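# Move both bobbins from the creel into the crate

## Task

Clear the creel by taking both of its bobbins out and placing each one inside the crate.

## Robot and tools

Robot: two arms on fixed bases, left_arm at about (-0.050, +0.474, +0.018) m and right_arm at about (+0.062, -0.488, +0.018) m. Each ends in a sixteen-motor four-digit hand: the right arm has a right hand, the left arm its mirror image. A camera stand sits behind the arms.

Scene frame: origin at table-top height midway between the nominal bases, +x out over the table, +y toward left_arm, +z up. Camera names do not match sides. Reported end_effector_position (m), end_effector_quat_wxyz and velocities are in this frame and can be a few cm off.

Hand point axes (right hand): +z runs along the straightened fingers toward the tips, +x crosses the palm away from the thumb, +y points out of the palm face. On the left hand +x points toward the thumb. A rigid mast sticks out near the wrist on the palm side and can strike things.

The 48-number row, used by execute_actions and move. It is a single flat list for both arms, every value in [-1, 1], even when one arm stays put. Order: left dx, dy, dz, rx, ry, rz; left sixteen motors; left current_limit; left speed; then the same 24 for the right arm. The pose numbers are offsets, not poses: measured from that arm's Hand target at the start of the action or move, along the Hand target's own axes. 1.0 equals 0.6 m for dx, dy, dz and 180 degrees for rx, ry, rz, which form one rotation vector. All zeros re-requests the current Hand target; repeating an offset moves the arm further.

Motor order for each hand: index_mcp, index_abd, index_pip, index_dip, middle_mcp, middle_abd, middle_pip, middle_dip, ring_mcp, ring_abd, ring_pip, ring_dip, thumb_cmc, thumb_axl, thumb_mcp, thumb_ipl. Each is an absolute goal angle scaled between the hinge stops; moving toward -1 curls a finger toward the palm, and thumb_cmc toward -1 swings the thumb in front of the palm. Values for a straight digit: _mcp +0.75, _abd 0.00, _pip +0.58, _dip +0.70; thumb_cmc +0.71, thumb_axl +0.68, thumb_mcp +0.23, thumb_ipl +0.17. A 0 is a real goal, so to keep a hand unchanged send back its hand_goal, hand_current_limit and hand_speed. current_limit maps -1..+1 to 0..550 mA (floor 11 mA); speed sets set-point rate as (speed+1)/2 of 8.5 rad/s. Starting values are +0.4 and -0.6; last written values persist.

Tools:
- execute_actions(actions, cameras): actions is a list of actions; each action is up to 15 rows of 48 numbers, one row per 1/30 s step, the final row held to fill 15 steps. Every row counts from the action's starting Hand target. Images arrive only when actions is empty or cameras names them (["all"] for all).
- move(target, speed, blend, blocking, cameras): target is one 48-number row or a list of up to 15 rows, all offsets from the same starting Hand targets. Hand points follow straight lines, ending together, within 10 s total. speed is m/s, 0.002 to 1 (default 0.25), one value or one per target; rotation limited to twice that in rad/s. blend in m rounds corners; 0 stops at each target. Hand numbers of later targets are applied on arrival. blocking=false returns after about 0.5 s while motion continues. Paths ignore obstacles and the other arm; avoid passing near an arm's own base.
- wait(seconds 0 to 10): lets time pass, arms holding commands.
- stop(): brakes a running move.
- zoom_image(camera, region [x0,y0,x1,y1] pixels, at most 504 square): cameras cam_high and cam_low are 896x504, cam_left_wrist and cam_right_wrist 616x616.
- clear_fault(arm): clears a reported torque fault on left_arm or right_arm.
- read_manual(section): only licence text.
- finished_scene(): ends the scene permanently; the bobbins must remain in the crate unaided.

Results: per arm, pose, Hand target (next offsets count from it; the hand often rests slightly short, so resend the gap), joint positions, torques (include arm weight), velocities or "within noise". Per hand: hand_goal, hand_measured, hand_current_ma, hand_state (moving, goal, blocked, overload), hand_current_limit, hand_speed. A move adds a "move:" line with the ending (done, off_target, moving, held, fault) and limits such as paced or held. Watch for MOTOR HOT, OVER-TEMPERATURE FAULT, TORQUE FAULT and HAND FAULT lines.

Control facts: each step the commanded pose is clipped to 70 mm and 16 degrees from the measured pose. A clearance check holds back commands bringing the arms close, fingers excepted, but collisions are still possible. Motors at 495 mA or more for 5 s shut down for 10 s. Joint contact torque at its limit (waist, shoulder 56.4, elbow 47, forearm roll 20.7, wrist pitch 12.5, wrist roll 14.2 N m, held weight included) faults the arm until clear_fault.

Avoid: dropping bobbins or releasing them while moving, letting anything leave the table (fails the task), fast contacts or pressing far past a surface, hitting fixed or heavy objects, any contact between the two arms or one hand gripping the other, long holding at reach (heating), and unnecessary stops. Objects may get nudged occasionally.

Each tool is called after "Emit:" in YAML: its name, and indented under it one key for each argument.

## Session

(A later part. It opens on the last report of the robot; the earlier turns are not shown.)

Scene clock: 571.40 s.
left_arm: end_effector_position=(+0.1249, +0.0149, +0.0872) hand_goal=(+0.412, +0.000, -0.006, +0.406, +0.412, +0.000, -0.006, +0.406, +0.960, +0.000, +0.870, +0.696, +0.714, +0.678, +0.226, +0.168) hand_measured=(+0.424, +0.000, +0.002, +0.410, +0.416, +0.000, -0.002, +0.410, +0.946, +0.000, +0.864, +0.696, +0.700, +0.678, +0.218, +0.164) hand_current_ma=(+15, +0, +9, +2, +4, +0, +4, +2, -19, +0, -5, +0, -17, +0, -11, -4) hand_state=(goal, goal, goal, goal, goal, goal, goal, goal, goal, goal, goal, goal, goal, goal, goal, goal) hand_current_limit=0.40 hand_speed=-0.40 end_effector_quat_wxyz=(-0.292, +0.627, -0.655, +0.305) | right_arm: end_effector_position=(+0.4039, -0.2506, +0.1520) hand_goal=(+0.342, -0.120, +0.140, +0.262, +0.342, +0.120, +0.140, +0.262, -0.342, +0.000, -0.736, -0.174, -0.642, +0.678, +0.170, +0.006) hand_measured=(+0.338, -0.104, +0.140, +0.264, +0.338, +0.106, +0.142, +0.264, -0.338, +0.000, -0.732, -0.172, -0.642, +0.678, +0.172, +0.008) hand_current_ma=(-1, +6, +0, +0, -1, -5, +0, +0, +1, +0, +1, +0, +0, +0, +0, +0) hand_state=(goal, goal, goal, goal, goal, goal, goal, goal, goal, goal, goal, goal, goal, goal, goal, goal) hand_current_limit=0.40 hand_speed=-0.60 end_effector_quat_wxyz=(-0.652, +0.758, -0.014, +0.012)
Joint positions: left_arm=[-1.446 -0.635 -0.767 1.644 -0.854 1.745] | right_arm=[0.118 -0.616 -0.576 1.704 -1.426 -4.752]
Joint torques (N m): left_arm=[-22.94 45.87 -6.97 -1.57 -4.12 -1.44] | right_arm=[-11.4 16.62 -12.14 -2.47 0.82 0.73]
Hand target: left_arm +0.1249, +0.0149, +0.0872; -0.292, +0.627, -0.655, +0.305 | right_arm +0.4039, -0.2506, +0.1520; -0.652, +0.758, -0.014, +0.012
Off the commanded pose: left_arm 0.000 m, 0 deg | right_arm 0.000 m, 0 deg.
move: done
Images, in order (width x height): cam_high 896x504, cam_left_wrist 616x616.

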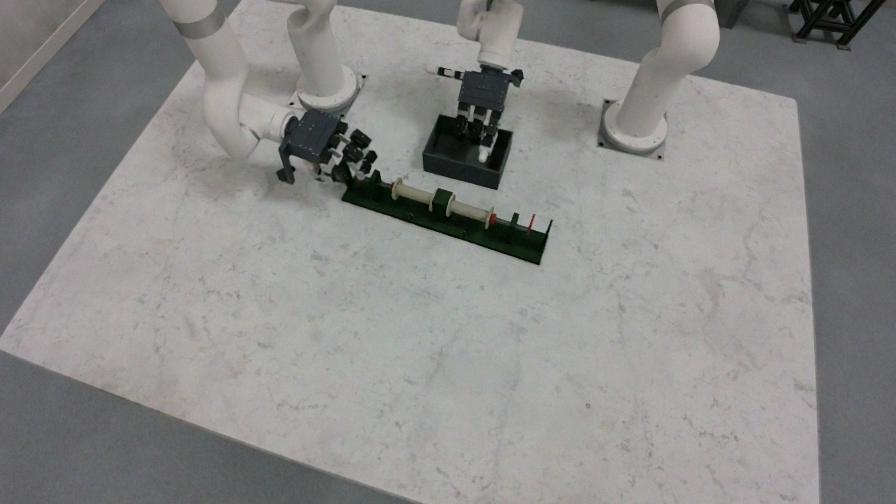

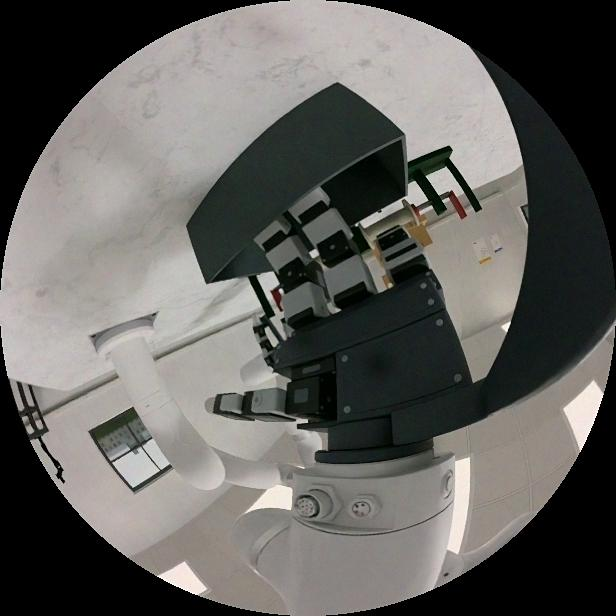

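Emit:
move:
  target:
    - [-0.0018,-0.1453,-0.0677,0,0,0,0.411,0,-0.007,0.406,0.411,0,-0.007,0.406,0.959,0,0.869,0.696,0.714,0.678,0.226,0.168,0.4,-0.4,0,0,0,0,0,0,0.342,-0.12,0.139,0.261,0.342,0.12,0.139,0.261,-0.342,0,-0.737,-0.174,-0.643,0.678,0.169,0.005,0.4,-0.6]
    - [-0.0018,-0.1453,-0.0677,0,0,0,0.411,0,-0.007,0.406,0.411,0,-0.007,0.406,0.959,0,0.869,0.696,-0.643,0.678,-0.056,-0.049,0.4,-0.4,0,0,0,0,0,0,0.342,-0.12,0.139,0.261,0.342,0.12,0.139,0.261,-0.342,0,-0.737,-0.174,-0.643,0.678,0.169,0.005,0.4,-0.6]
    - [0.1245,-0.417,0.2817,0,0,0,0.411,0,-0.007,0.406,0.411,0,-0.007,0.406,0.959,0,0.869,0.696,-0.643,0.678,-0.056,-0.049,0.4,-0.4,0,0,0,0,0,0,0.342,-0.12,0.139,0.261,0.342,0.12,0.139,0.261,-0.342,0,-0.737,-0.174,-0.643,0.678,0.169,0.005,0.4,-0.6]
    - [0.1245,-0.2932,0.3857,0,0,0,0.411,0,-0.007,0.406,0.411,0,-0.007,0.406,0.959,0,0.869,0.696,-0.643,0.678,-0.056,-0.049,0.4,-0.4,0,0,0,0,0,0,0.342,-0.12,0.139,0.261,0.342,0.12,0.139,0.261,-0.342,0,-0.737,-0.174,-0.643,0.678,0.169,0.005,0.4,-0.6]
  speed: [0.15,0.2,0.2,0.1]
  cameras: ["all"]

Emit:
zoom_image:
  camera: "cam_low"
  region: [430, 180, 600, 320]

Emit:
zoom_image:
  camera: "cam_left_wrist"
  region: [80, 20, 380, 320]

Emit:
zoom_image:
  camera: "cam_right_wrist"
  region: [280, 40, 580, 300]

Scene clock: 607.33 s.
left_arm: end_effector_position=(+0.4117, -0.0724, +0.0729) hand_goal=(+0.412, +0.000, -0.006, +0.406, +0.412, +0.000, -0.006, +0.406, +0.960, +0.000, +0.870, +0.696, -0.642, +0.678, -0.056, -0.048) hand_measured=(+0.410, +0.000, -0.002, +0.408, +0.410, +0.000, -0.002, +0.408, +0.946, +0.000, +0.864, +0.696, -0.640, +0.678, -0.056, -0.046) hand_current_ma=(-1, +0, +3, +2, -1, +0, +3, +1, -19, +0, -5, +0, +1, +0, +0, +2) hand_state=(goal, goal, goal, goal, goal, goal, goal, goal, goal, goal, goal, goal, goal, goal, goal, goal) hand_current_limit=0.40 hand_speed=-0.40 end_effector_quat_wxyz=(-0.292, +0.627, -0.655, +0.305) | right_arm: end_effector_position=(+0.4039, -0.2506, +0.1520) hand_goal=(+0.342, -0.120, +0.140, +0.262, +0.342, +0.120, +0.140, +0.262, -0.342, +0.000, -0.736, -0.174, -0.642, +0.678, +0.170, +0.006) hand_measured=(+0.338, -0.104, +0.140, +0.264, +0.338, +0.106, +0.142, +0.264, -0.338, +0.000, -0.732, -0.172, -0.642, +0.678, +0.172, +0.008) hand_current_ma=(-1, +6, +0, +0, -1, -5, +0, +0, +1, +0, +1, +0, +0, +0, +0, +0) hand_state=(goal, goal, goal, goal, goal, goal, goal, goal, goal, goal, goal, goal, goal, goal, goal, goal) hand_current_limit=0.40 hand_speed=-0.60 end_effector_quat_wxyz=(-0.652, +0.758, -0.014, +0.012)
Joint positions: left_arm=[-0.997 -0.949 -1.362 1.821 -0.689 2.105] | right_arm=[0.118 -0.616 -0.576 1.704 -1.426 -4.752]
Joint torques (N m): left_arm=[16.32 36.42 -20.05 3.02 -3.82 -1.77] | right_arm=[-10.84 17.44 -11.78 -2.08 0.71 0.67]
Hand target: left_arm +0.4117, -0.0724, +0.0728; -0.292, +0.627, -0.655, +0.305 | right_arm +0.4039, -0.2506, +0.1520; -0.652, +0.758, -0.014, +0.012
Off the commanded pose: left_arm 0.000 m, 0 deg | right_arm 0.000 m, 0 deg.
move: done

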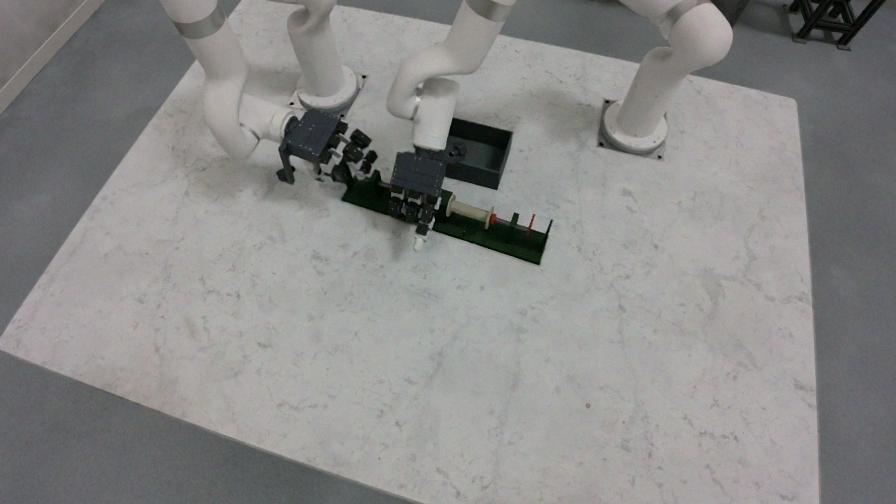

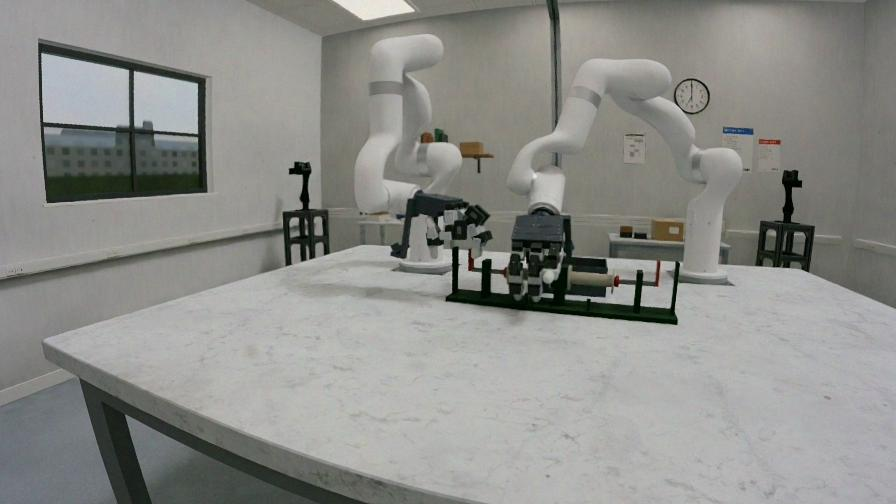

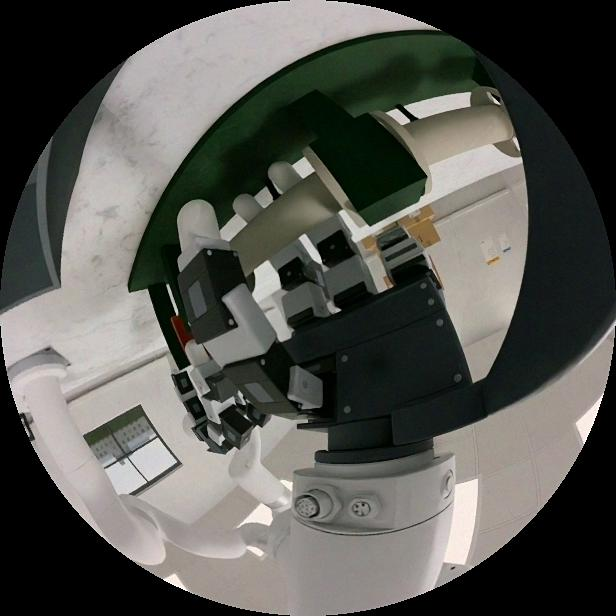

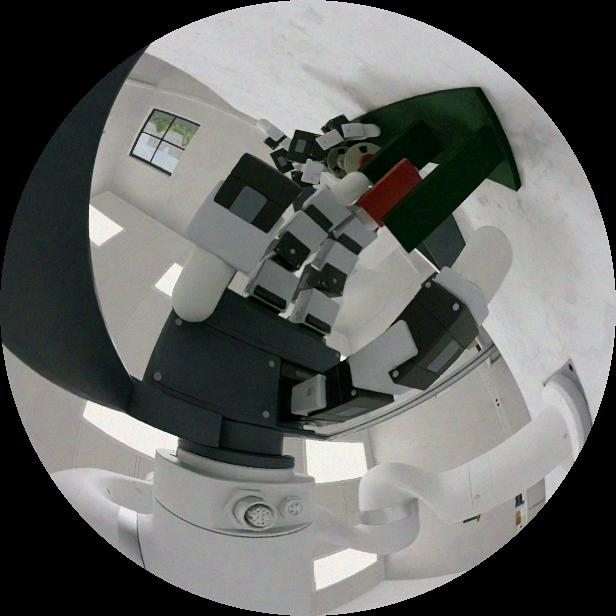

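Scaled by 2.965.

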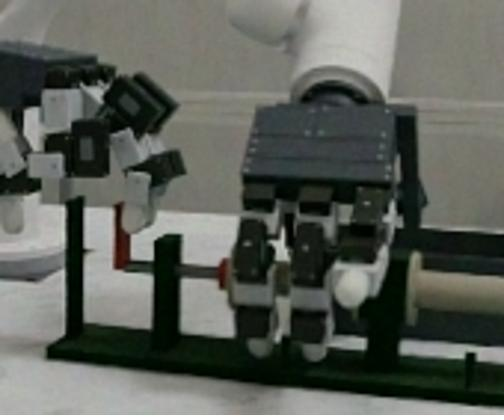

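Scaled by 1.680 from the camera's 616x616 image, which has a finer 880x880 frame.

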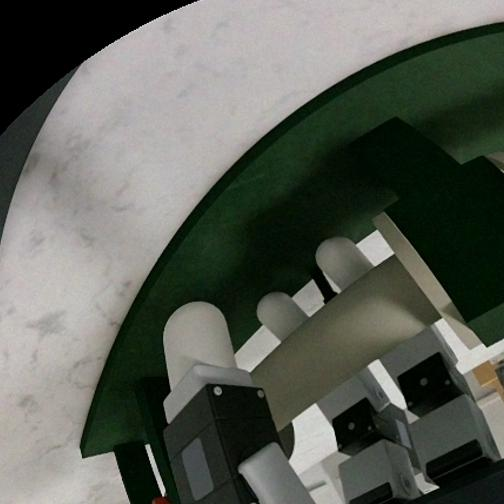

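Scaled by 1.680 from the camera's 616x616 image, which has a finer 880x880 frame.

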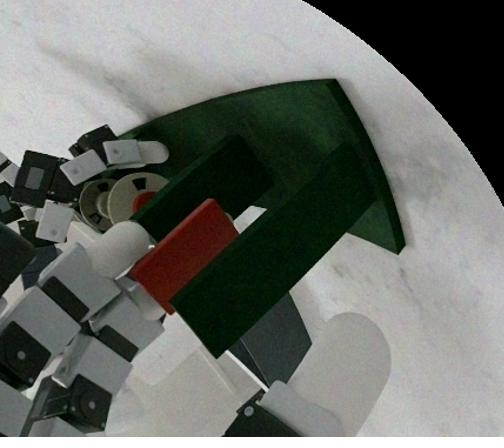

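Emit:
move:
  target: [0,0,0,0,0,0,0.205,0,-0.124,0.333,0.205,0,-0.124,0.333,0.959,0,0.869,0.696,-0.643,0.678,-0.135,-0.135,0.3,-0.7,0,0,0,0,0,0,0.342,-0.12,0.139,0.261,0.342,0.12,0.139,0.261,-0.342,0,-0.737,-0.174,-0.643,0.678,0.169,0.005,0.4,-0.6]
  speed: 0.05
  cameras: ["cam_left_wrist","cam_low"]

Emit:
zoom_image:
  camera: "cam_left_wrist"
  region: [80, 20, 380, 320]

Scene clock: 620.47 s.
left_arm: end_effector_position=(+0.4117, -0.0724, +0.0728) hand_goal=(+0.206, +0.000, -0.124, +0.334, +0.206, +0.000, -0.124, +0.334, +0.960, +0.000, +0.870, +0.696, -0.642, +0.678, -0.134, -0.134) hand_measured=(+0.208, +0.000, -0.118, +0.338, +0.212, +0.000, -0.118, +0.338, +0.946, +0.000, +0.864, +0.696, -0.640, +0.678, -0.132, -0.130) hand_current_ma=(+1, +0, +5, +3, +5, +0, +5, +2, -19, +0, -5, +0, +1, +0, +2, +3) hand_state=(goal, goal, goal, goal, goal, goal, goal, goal, goal, goal, goal, goal, goal, goal, goal, goal) hand_current_limit=0.30 hand_speed=-0.70 end_effector_quat_wxyz=(-0.292, +0.627, -0.655, +0.305) | right_arm: end_effector_position=(+0.4039, -0.2506, +0.1520) hand_goal=(+0.342, -0.120, +0.140, +0.262, +0.342, +0.120, +0.140, +0.262, -0.342, +0.000, -0.736, -0.174, -0.642, +0.678, +0.170, +0.006) hand_measured=(+0.338, -0.104, +0.140, +0.264, +0.338, +0.106, +0.142, +0.264, -0.338, +0.000, -0.732, -0.172, -0.642, +0.678, +0.172, +0.008) hand_current_ma=(-1, +6, +0, +0, -1, -5, +0, +0, +1, +0, +1, +0, +0, +0, +0, +0) hand_state=(goal, goal, goal, goal, goal, goal, goal, goal, goal, goal, goal, goal, goal, goal, goal, goal) hand_current_limit=0.40 hand_speed=-0.60 end_effector_quat_wxyz=(-0.652, +0.758, -0.014, +0.012)
Joint positions: left_arm=[-0.997 -0.949 -1.362 1.821 -0.689 2.105] | right_arm=[0.118 -0.616 -0.576 1.704 -1.426 -4.752]
Joint torques (N m): left_arm=[19.58 37.16 -16.82 3.02 -3.44 -1.42] | right_arm=[-10.61 17.1 -11.65 -2 0.73 0.75]
Hand target: left_arm +0.4117, -0.0724, +0.0728; -0.292, +0.627, -0.655, +0.305 | right_arm +0.4039, -0.2506, +0.1520; -0.652, +0.758, -0.014, +0.012
Off the commanded pose: left_arm 0.000 m, 0 deg | right_arm 0.000 m, 0 deg.
move: done
Images, in order (width x height): cam_low 896x504, cam_left_wrist 616x616.

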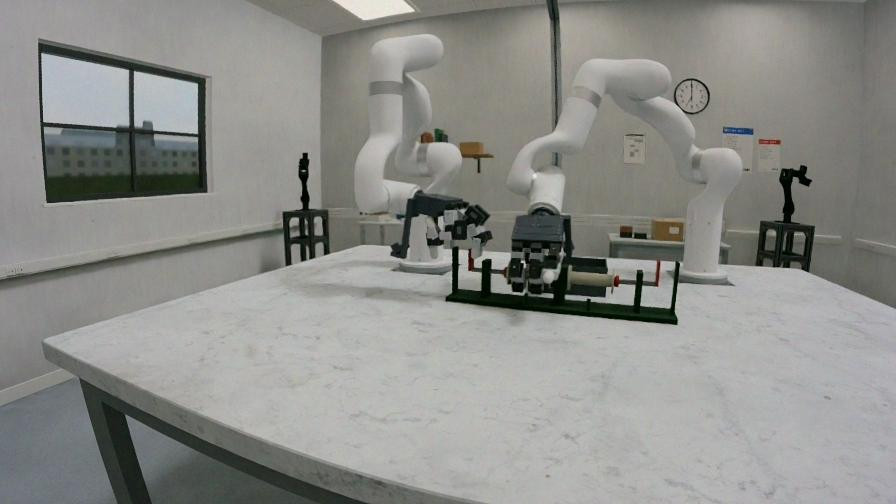

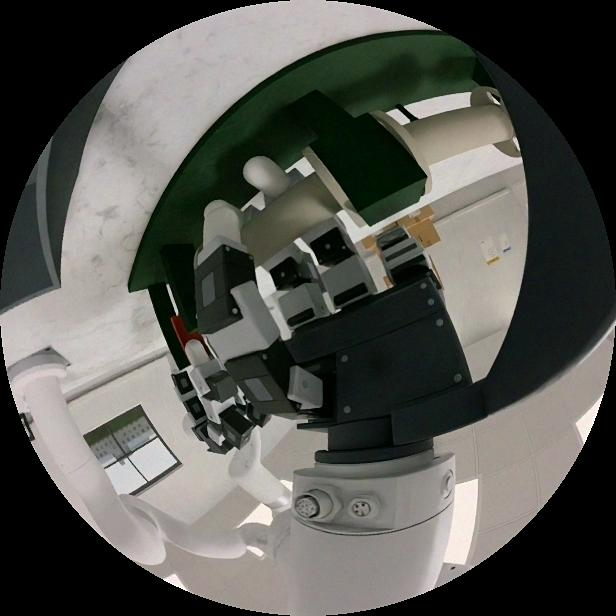

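Scaled by 1.680 from the camera's 616x616 image, which has a finer 880x880 frame.

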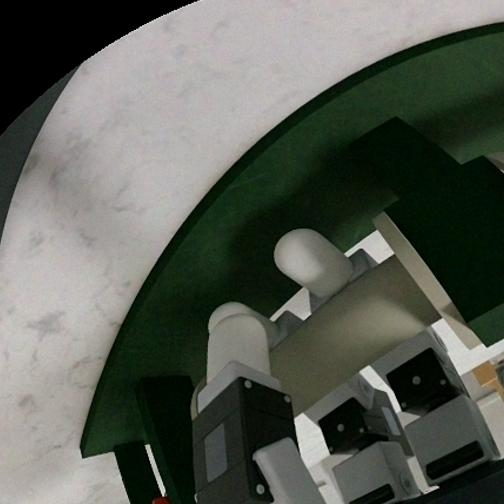

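Emit:
move:
  target: [0,0,0,0,0,0,0.068,0,-0.299,0.261,0.068,0,-0.299,0.261,0.959,0,0.869,0.696,-0.643,0.678,-0.247,-0.243,0.1,-0.75,0,0,0,0,0,0,0.342,-0.12,0.139,0.261,0.342,0.12,0.139,0.261,-0.342,0,-0.737,-0.174,-0.643,0.678,0.169,0.005,0.4,-0.6]
  speed: 0.05
  cameras: ["cam_left_wrist"]

Emit:
zoom_image:
  camera: "cam_left_wrist"
  region: [80, 20, 380, 320]

Scene clock: 627.07 s.
left_arm: end_effector_position=(+0.4116, -0.0724, +0.0728) hand_goal=(+0.068, +0.000, -0.298, +0.262, +0.068, +0.000, -0.298, +0.262, +0.960, +0.000, +0.870, +0.696, -0.642, +0.678, -0.246, -0.242) hand_measured=(+0.198, +0.000, -0.130, +0.290, +0.204, +0.004, -0.130, +0.288, +0.946, +0.000, +0.864, +0.696, -0.640, +0.678, -0.182, -0.184) hand_current_ma=(+302, +0, +302, +50, +302, +2, +302, +43, -19, +0, -5, +0, +1, +0, +228, +206) hand_state=(blocked, goal, blocked, blocked, blocked, goal, blocked, blocked, goal, goal, goal, goal, goal, goal, blocked, blocked) hand_current_limit=0.10 hand_speed=-0.75 end_effector_quat_wxyz=(-0.292, +0.627, -0.655, +0.305) | right_arm: end_effector_position=(+0.4039, -0.2506, +0.1520) hand_goal=(+0.342, -0.120, +0.140, +0.262, +0.342, +0.120, +0.140, +0.262, -0.342, +0.000, -0.736, -0.174, -0.642, +0.678, +0.170, +0.006) hand_measured=(+0.338, -0.104, +0.140, +0.264, +0.338, +0.106, +0.142, +0.264, -0.338, +0.000, -0.732, -0.172, -0.642, +0.678, +0.172, +0.008) hand_current_ma=(-1, +6, +0, +0, -1, -5, +0, +0, +1, +0, +1, +0, +0, +0, +0, +0) hand_state=(goal, goal, goal, goal, goal, goal, goal, goal, goal, goal, goal, goal, goal, goal, goal, goal) hand_current_limit=0.40 hand_speed=-0.60 end_effector_quat_wxyz=(-0.652, +0.758, -0.014, +0.012)
Joint positions: left_arm=[-0.997 -0.949 -1.362 1.821 -0.689 2.105] | right_arm=[0.118 -0.616 -0.576 1.704 -1.426 -4.752]
Joint torques (N m): left_arm=[12.68 52.67 -14.11 3.28 -3.36 -1.2] | right_arm=[-10.73 17.77 -11.73 -1.97 0.7 0.73]
Hand target: left_arm +0.4117, -0.0724, +0.0728; -0.292, +0.627, -0.655, +0.305 | right_arm +0.4039, -0.2506, +0.1520; -0.652, +0.758, -0.014, +0.012
Off the commanded pose: left_arm 0.000 m, 0 deg | right_arm 0.000 m, 0 deg.
move: done
Images, in order (width x height): cam_left_wrist 616x616.

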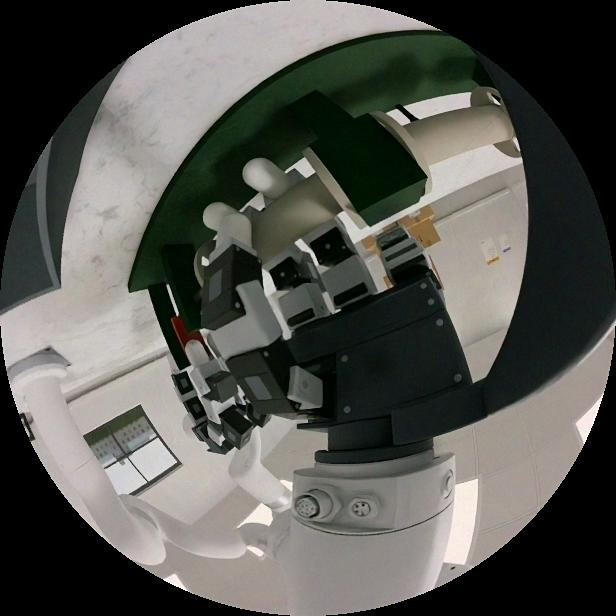

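Scaled by 1.680 from the camera's 616x616 image, which has a finer 880x880 frame.

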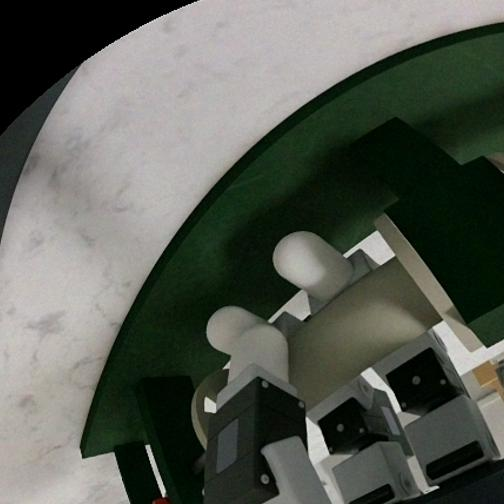

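Emit:
move:
  target: [0,0,0,0,0,0,0.1,0,-0.27,0.261,0.1,0,-0.27,0.261,0.959,0,0.869,0.696,-0.643,0.678,-0.28,-0.28,0.1,-0.75,-0.001,-0.0103,0.0237,0,0,0,0.219,-0.12,0.08,0.406,0.219,0.12,0.08,0.406,-0.342,0,-0.737,-0.174,-0.643,0.678,0.112,0.005,0.4,-0.92]
  speed: 0.03
  cameras: ["cam_low","cam_right_wrist","cam_high"]

Emit:
zoom_image:
  camera: "cam_low"
  region: [430, 210, 530, 320]

Emit:
zoom_image:
  camera: "cam_right_wrist"
  region: [330, 80, 560, 300]

Emit:
zoom_image:
  camera: "cam_high"
  region: [310, 110, 430, 230]

Scene clock: 653.57 s.
left_arm: end_effector_position=(+0.4117, -0.0724, +0.0728) hand_goal=(+0.100, +0.000, -0.270, +0.262, +0.100, +0.000, -0.270, +0.262, +0.960, +0.000, +0.870, +0.696, -0.642, +0.678, -0.280, -0.280) hand_measured=(+0.198, +0.000, -0.130, +0.290, +0.204, +0.004, -0.130, +0.288, +0.946, +0.000, +0.864, +0.696, -0.640, +0.678, -0.182, -0.186) hand_current_ma=(+302, +0, +302, +50, +303, +2, +302, +43, -19, +0, -5, +0, +1, +0, +303, +302) hand_state=(blocked, goal, blocked, blocked, blocked, goal, blocked, blocked, goal, goal, goal, goal, goal, goal, blocked, blocked) hand_current_limit=0.10 hand_speed=-0.75 end_effector_quat_wxyz=(-0.292, +0.627, -0.655, +0.305) | right_arm: end_effector_position=(+0.4039, -0.2356, +0.1560) hand_goal=(+0.220, -0.120, +0.080, +0.406, +0.220, +0.120, +0.080, +0.406, -0.342, +0.000, -0.736, -0.174, -0.642, +0.678, +0.112, +0.006) hand_measured=(+0.220, -0.108, +0.084, +0.404, +0.212, +0.106, +0.080, +0.402, -0.338, +0.000, -0.732, -0.172, -0.642, +0.678, +0.114, +0.008) hand_current_ma=(+0, +4, +1, +0, -2, -5, +0, -1, +1, +0, +1, +0, +0, +0, +1, +0) hand_state=(goal, goal, goal, goal, goal, goal, goal, goal, goal, goal, goal, goal, goal, goal, goal, goal) hand_current_limit=0.40 hand_speed=-0.92 end_effector_quat_wxyz=(-0.652, +0.758, -0.014, +0.012)
Joint positions: left_arm=[-0.997 -0.949 -1.362 1.821 -0.689 2.105] | right_arm=[0.159 -0.605 -0.577 1.744 -1.425 -4.74]
Joint torques (N m): left_arm=[6.72 69.39 -15.66 3.06 -2.71 -1.26] | right_arm=[12.11 34.89 -12.43 2.58 0.78 1.15]
Hand target: left_arm +0.4117, -0.0724, +0.0728; -0.292, +0.627, -0.655, +0.305 | right_arm +0.4039, -0.2356, +0.1560; -0.652, +0.758, -0.014, +0.012
Off the commanded pose: left_arm 0.000 m, 0 deg | right_arm 0.000 m, 0 deg.
move: done
Images, in order (width x height): cam_high 896x504, cam_low 896x504, cam_right_wrist 616x616.

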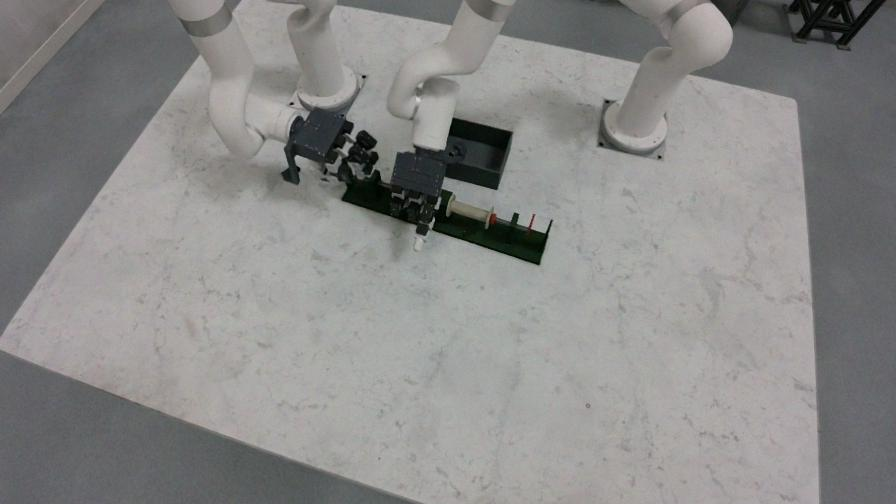

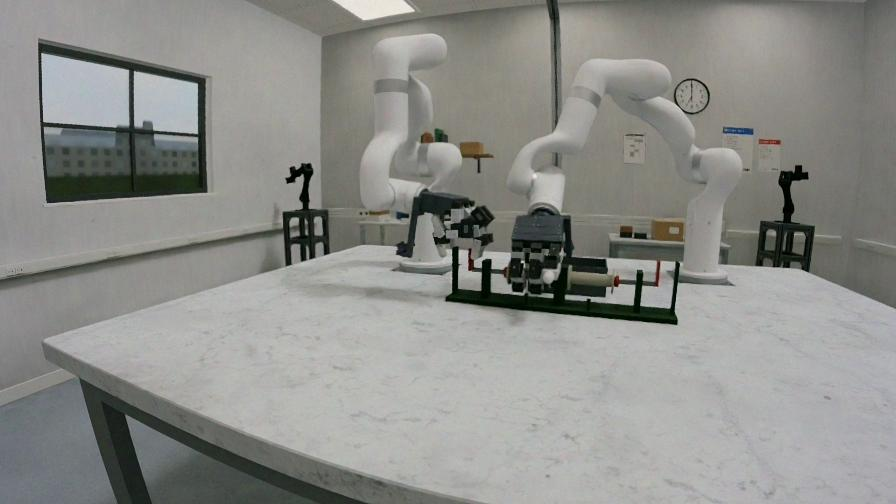

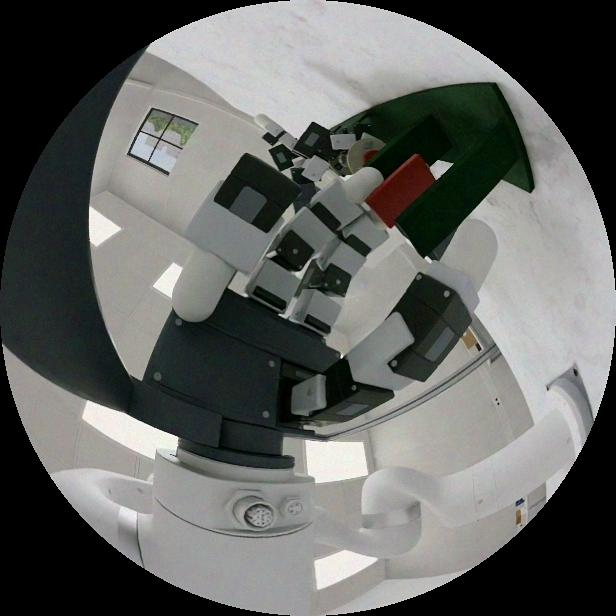

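Scaled by 4.582.

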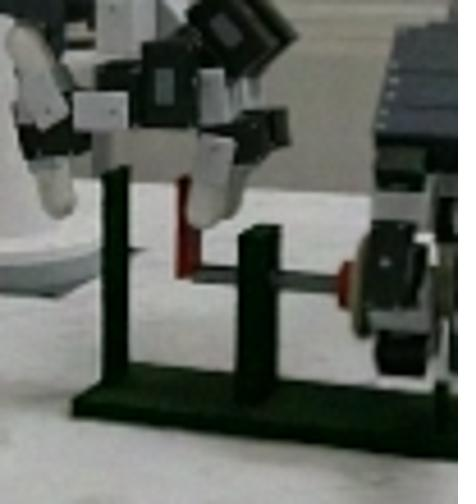

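Scaled by 2.191 from the camera's 616x616 image, which has a finer 880x880 frame.

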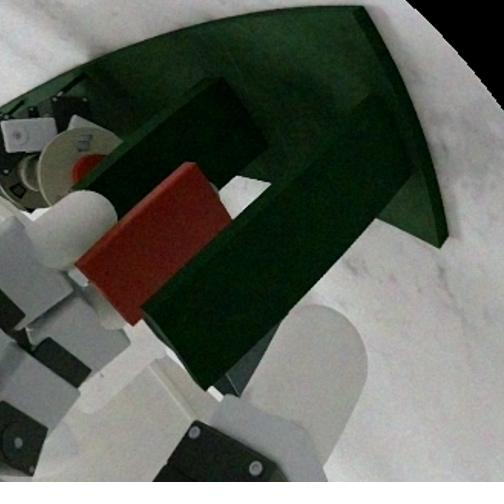

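Scaled by 4.200.

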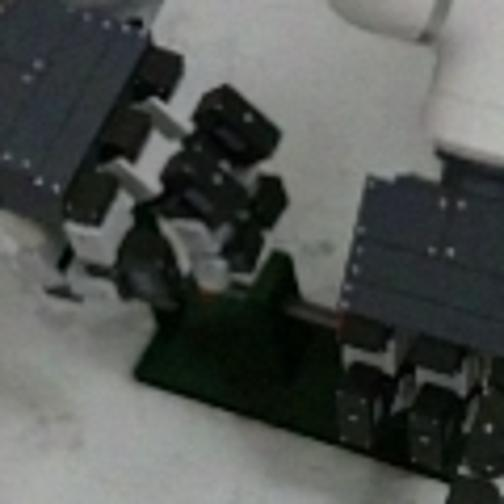

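Emit:
move:
  target: [0,0,0,0,0,0,0.1,0,-0.27,0.261,0.1,0,-0.27,0.261,0.959,0,0.869,0.696,-0.643,0.678,-0.28,-0.28,0.1,-0.75,0,0,0,0,0,0,0.137,-0.12,0.05,0.406,0.137,0.12,0.05,0.406,-0.342,0,-0.737,-0.174,-0.643,0.678,-0.056,0.038,0.4,-0.9]
  speed: 0.03
  cameras: ["cam_low","cam_right_wrist"]

Emit:
zoom_image:
  camera: "cam_low"
  region: [430, 210, 530, 320]

Emit:
zoom_image:
  camera: "cam_right_wrist"
  region: [330, 80, 560, 300]

Scene clock: 665.07 s.
left_arm: end_effector_position=(+0.4117, -0.0724, +0.0728) hand_goal=(+0.100, +0.000, -0.270, +0.262, +0.100, +0.000, -0.270, +0.262, +0.960, +0.000, +0.870, +0.696, -0.642, +0.678, -0.280, -0.280) hand_measured=(+0.198, +0.000, -0.130, +0.290, +0.204, +0.004, -0.130, +0.288, +0.946, +0.000, +0.864, +0.696, -0.640, +0.678, -0.182, -0.186) hand_current_ma=(+302, +0, +302, +50, +302, +2, +302, +43, -19, +0, -5, +0, +1, +0, +302, +303) hand_state=(blocked, goal, blocked, blocked, blocked, goal, blocked, blocked, goal, goal, goal, goal, goal, goal, blocked, blocked) hand_current_limit=0.10 hand_speed=-0.75 end_effector_quat_wxyz=(-0.292, +0.627, -0.655, +0.305) | right_arm: end_effector_position=(+0.4039, -0.2356, +0.1560) hand_goal=(+0.138, -0.120, +0.050, +0.406, +0.138, +0.120, +0.050, +0.406, -0.342, +0.000, -0.736, -0.174, -0.642, +0.678, -0.056, +0.038) hand_measured=(+0.204, -0.108, +0.072, +0.412, +0.194, +0.106, +0.066, +0.412, -0.338, +0.000, -0.732, -0.172, -0.642, +0.678, -0.048, +0.038) hand_current_ma=(+107, +4, +13, +2, +80, -5, +9, +2, +1, +0, +1, +0, +0, +0, +4, +0) hand_state=(blocked, goal, blocked, goal, blocked, goal, goal, goal, goal, goal, goal, goal, goal, goal, goal, goal) hand_current_limit=0.40 hand_speed=-0.90 end_effector_quat_wxyz=(-0.652, +0.758, -0.014, +0.012)
Joint positions: left_arm=[-0.997 -0.949 -1.362 1.821 -0.689 2.105] | right_arm=[0.159 -0.605 -0.577 1.744 -1.425 -4.74]
Joint torques (N m): left_arm=[1.26 66.3 -18.3 3.58 -2.52 -0.84] | right_arm=[7.81 33.09 -10.41 2.33 0.81 1.18]
Hand target: left_arm +0.4117, -0.0724, +0.0728; -0.292, +0.627, -0.655, +0.305 | right_arm +0.4039, -0.2356, +0.1560; -0.652, +0.758, -0.014, +0.012
Off the commanded pose: left_arm 0.000 m, 0 deg | right_arm 0.000 m, 0 deg.
move: done
Images, in order (width x height): cam_low 896x504, cam_right_wrist 616x616.

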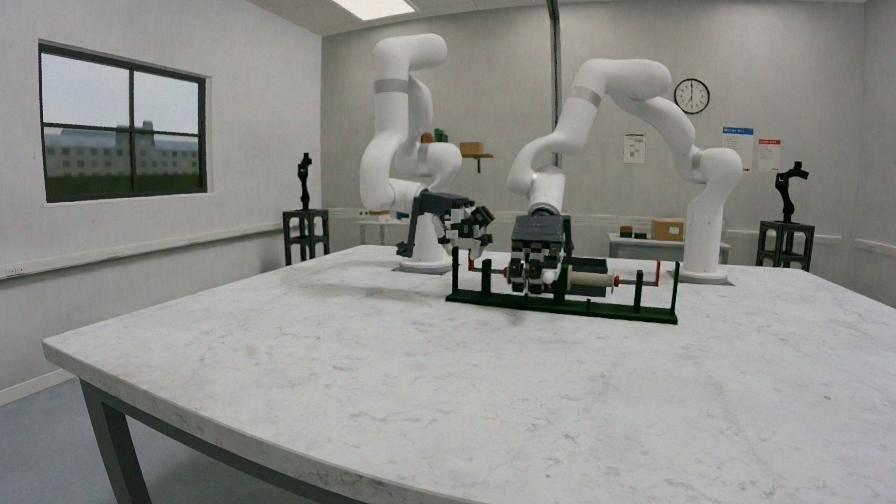

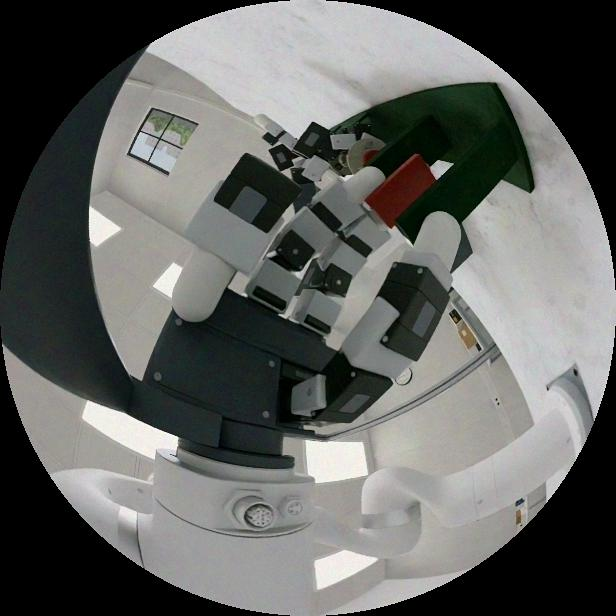

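Scaled by 4.582.

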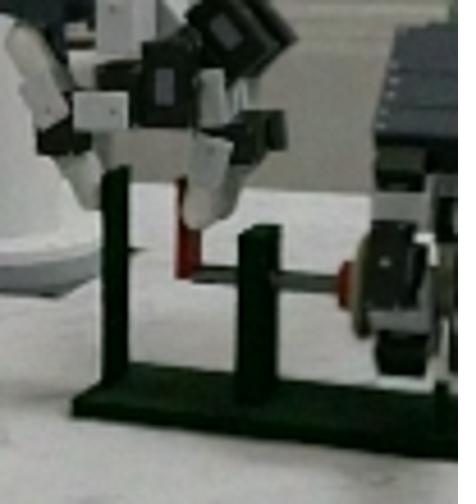

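Scaled by 2.191 from the camera's 616x616 image, which has a finer 880x880 frame.

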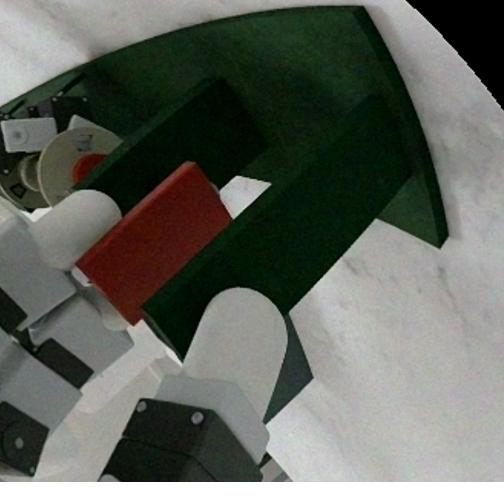

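Emit:
move:
  target: [0,0,0,0,0,0,0.1,0,-0.27,0.261,0.1,0,-0.27,0.261,0.959,0,0.869,0.696,-0.643,0.678,-0.28,-0.28,0.1,-0.75,0,0,0,0,0,0,0.0,-0.12,0.0,0.36,0.0,0.12,0.0,0.36,-0.342,0,-0.737,-0.174,-0.7,0.678,-0.2,-0.08,0.4,-0.9]
  speed: 0.03
  cameras: ["cam_low","cam_right_wrist"]

Emit:
zoom_image:
  camera: "cam_low"
  region: [430, 210, 530, 320]

Emit:
zoom_image:
  camera: "cam_right_wrist"
  region: [330, 80, 560, 300]

Scene clock: 675.50 s.
left_arm: end_effector_position=(+0.4117, -0.0724, +0.0729) hand_goal=(+0.100, +0.000, -0.270, +0.262, +0.100, +0.000, -0.270, +0.262, +0.960, +0.000, +0.870, +0.696, -0.642, +0.678, -0.280, -0.280) hand_measured=(+0.198, +0.004, -0.138, +0.286, +0.204, +0.010, -0.132, +0.284, +0.946, +0.000, +0.864, +0.696, -0.640, +0.680, -0.182, -0.196) hand_current_ma=(+302, +3, +303, +38, +302, +10, +303, +35, -19, +0, -5, +0, +1, +1, +303, +302) hand_state=(blocked, goal, blocked, blocked, blocked, goal, blocked, blocked, goal, goal, goal, goal, goal, goal, blocked, blocked) hand_current_limit=0.10 hand_speed=-0.75 end_effector_quat_wxyz=(-0.292, +0.627, -0.655, +0.305) | right_arm: end_effector_position=(+0.4039, -0.2356, +0.1560) hand_goal=(+0.000, -0.120, +0.000, +0.360, +0.000, +0.120, +0.000, +0.360, -0.342, +0.000, -0.736, -0.174, -0.700, +0.678, -0.200, -0.080) hand_measured=(+0.184, -0.108, +0.072, +0.402, +0.172, +0.106, +0.066, +0.402, -0.338, +0.000, -0.732, -0.172, -0.656, +0.686, -0.048, +0.014) hand_current_ma=(+385, +4, +110, +46, +383, -5, +99, +43, +1, +0, +1, +0, +49, +4, +385, +303) hand_state=(blocked, goal, blocked, blocked, blocked, goal, blocked, blocked, goal, goal, goal, goal, blocked, goal, blocked, blocked) hand_current_limit=0.40 hand_speed=-0.90 end_effector_quat_wxyz=(-0.652, +0.758, -0.014, +0.012)
Joint positions: left_arm=[-0.997 -0.949 -1.362 1.821 -0.689 2.105] | right_arm=[0.159 -0.605 -0.577 1.744 -1.425 -4.74]
Joint torques (N m): left_arm=[-4.93 61.78 -21.38 3.17 -2.11 -0.65] | right_arm=[-11.69 23.66 -5.88 0.92 0.82 0.95]
Hand target: left_arm +0.4117, -0.0724, +0.0728; -0.292, +0.627, -0.655, +0.305 | right_arm +0.4039, -0.2356, +0.1560; -0.652, +0.758, -0.014, +0.012
Off the commanded pose: left_arm 0.000 m, 0 deg | right_arm 0.000 m, 0 deg.
move: done
Images, in order (width x height): cam_low 896x504, cam_right_wrist 616x616.

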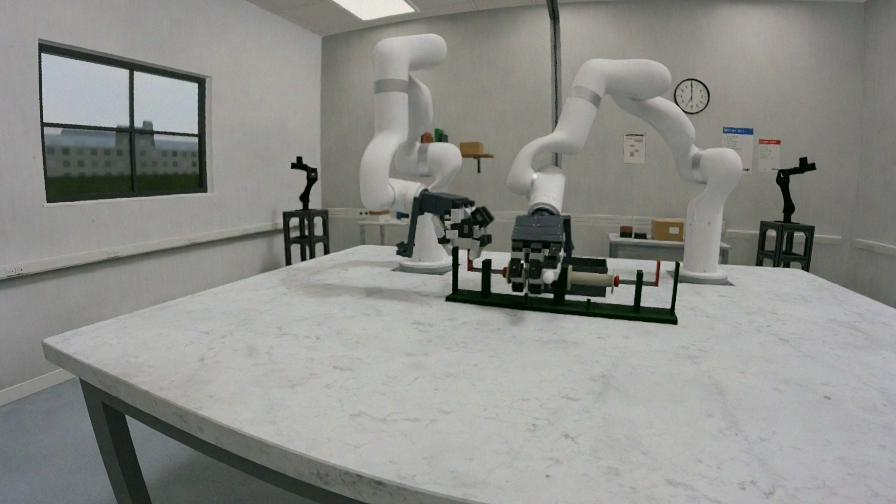

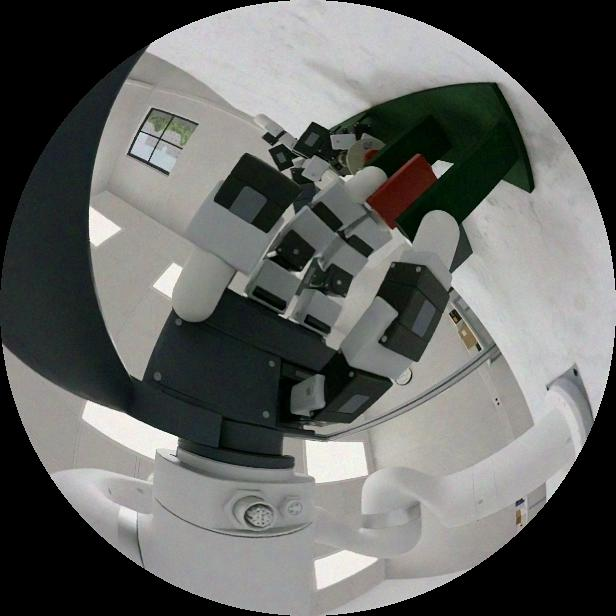

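Scaled by 4.582.

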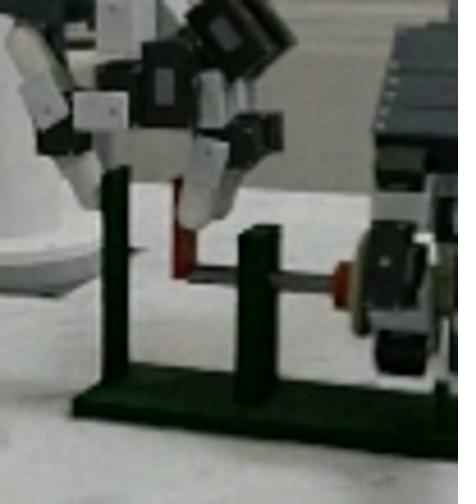

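Scaled by 2.191 from the camera's 616x616 image, which has a finer 880x880 frame.

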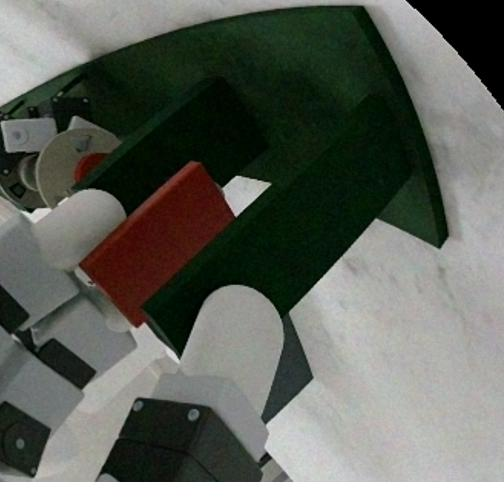

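Emit:
move:
  target: [0,0,0,0,0,0,0.1,0,-0.27,0.261,0.1,0,-0.27,0.261,0.959,0,0.869,0.696,-0.643,0.678,-0.28,-0.28,0.1,-0.75,0,0,0,0,0,0,-0.15,-0.12,-0.1,0.30,-0.15,0.12,-0.1,0.30,-0.342,0,-0.737,-0.174,-0.68,0.678,-0.3,-0.12,0.77,-0.85]
  speed: 0.03
  cameras: ["cam_low","cam_right_wrist"]

Emit:
zoom_image:
  camera: "cam_low"
  region: [430, 210, 530, 320]

Emit:
zoom_image:
  camera: "cam_right_wrist"
  region: [330, 80, 560, 300]

Scene clock: 692.37 s.
left_arm: end_effector_position=(+0.4117, -0.0724, +0.0728) hand_goal=(+0.100, +0.000, -0.270, +0.262, +0.100, +0.000, -0.270, +0.262, +0.960, +0.000, +0.870, +0.696, -0.642, +0.678, -0.280, -0.280) hand_measured=(+0.198, +0.004, -0.138, +0.286, +0.204, +0.010, -0.132, +0.284, +0.946, +0.000, +0.864, +0.696, -0.640, +0.680, -0.182, -0.196) hand_current_ma=(+303, +3, +302, +38, +302, +10, +302, +35, -19, +0, -5, +0, +1, +1, +302, +302) hand_state=(blocked, goal, blocked, blocked, blocked, goal, blocked, blocked, goal, goal, goal, goal, goal, goal, blocked, blocked) hand_current_limit=0.10 hand_speed=-0.75 end_effector_quat_wxyz=(-0.292, +0.627, -0.655, +0.305) | right_arm: end_effector_position=(+0.4039, -0.2356, +0.1560) hand_goal=(-0.150, -0.120, -0.100, +0.300, -0.150, +0.120, -0.100, +0.300, -0.342, +0.000, -0.736, -0.174, -0.680, +0.678, -0.300, -0.120) hand_measured=(+0.158, -0.108, +0.034, +0.372, +0.146, +0.094, +0.026, +0.364, -0.338, +0.000, -0.732, -0.172, -0.656, +0.686, -0.048, +0.006) hand_current_ma=(+487, +4, +335, +116, +487, -16, +294, +91, +1, +0, +1, +0, +17, +4, +486, +487) hand_state=(blocked, goal, blocked, blocked, blocked, blocked, blocked, blocked, goal, goal, goal, goal, blocked, goal, blocked, blocked) hand_current_limit=0.77 hand_speed=-0.85 end_effector_quat_wxyz=(-0.652, +0.758, -0.014, +0.012)
Joint positions: left_arm=[-0.997 -0.949 -1.362 1.821 -0.689 2.105] | right_arm=[0.159 -0.605 -0.577 1.744 -1.425 -4.74]
Joint torques (N m): left_arm=[-10.74 42.3 -21.08 3.38 -1.73 -0.55] | right_arm=[-11.99 19.78 -5.7 -0.63 -0.92 0.93]
Hand target: left_arm +0.4117, -0.0724, +0.0728; -0.292, +0.627, -0.655, +0.305 | right_arm +0.4039, -0.2356, +0.1560; -0.652, +0.758, -0.014, +0.012
Off the commanded pose: left_arm 0.000 m, 0 deg | right_arm 0.000 m, 0 deg.
move: done
Images, in order (width x height): cam_low 896x504, cam_right_wrist 616x616.

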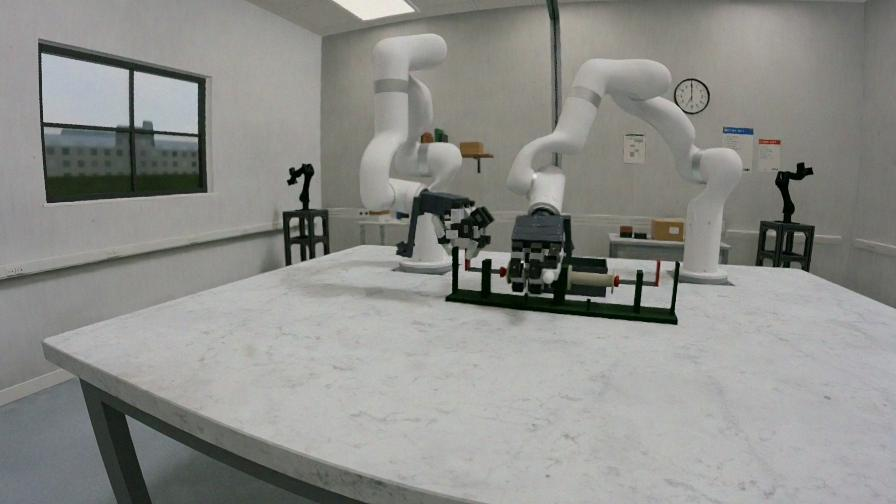

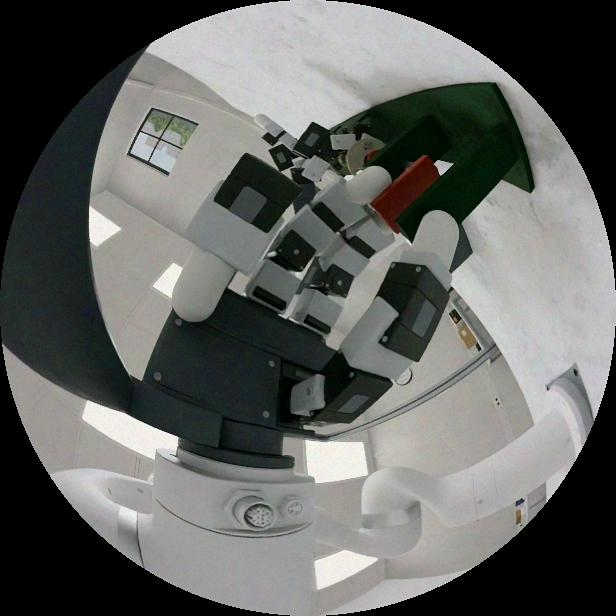

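Scaled by 4.582.

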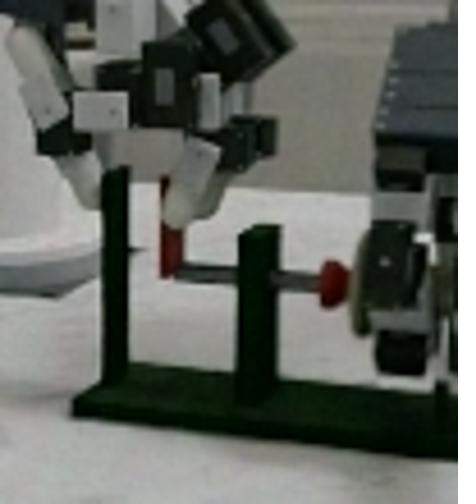

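Scaled by 2.191 from the camera's 616x616 image, which has a finer 880x880 frame.

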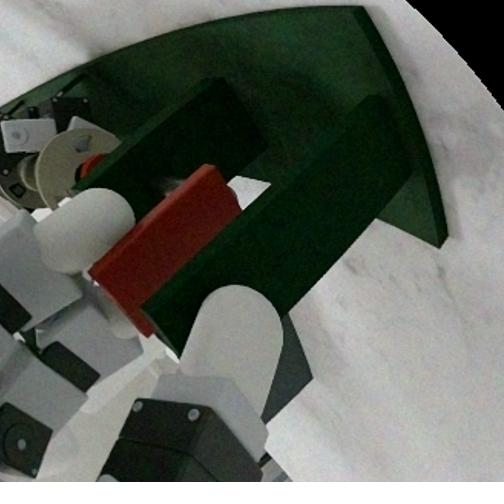

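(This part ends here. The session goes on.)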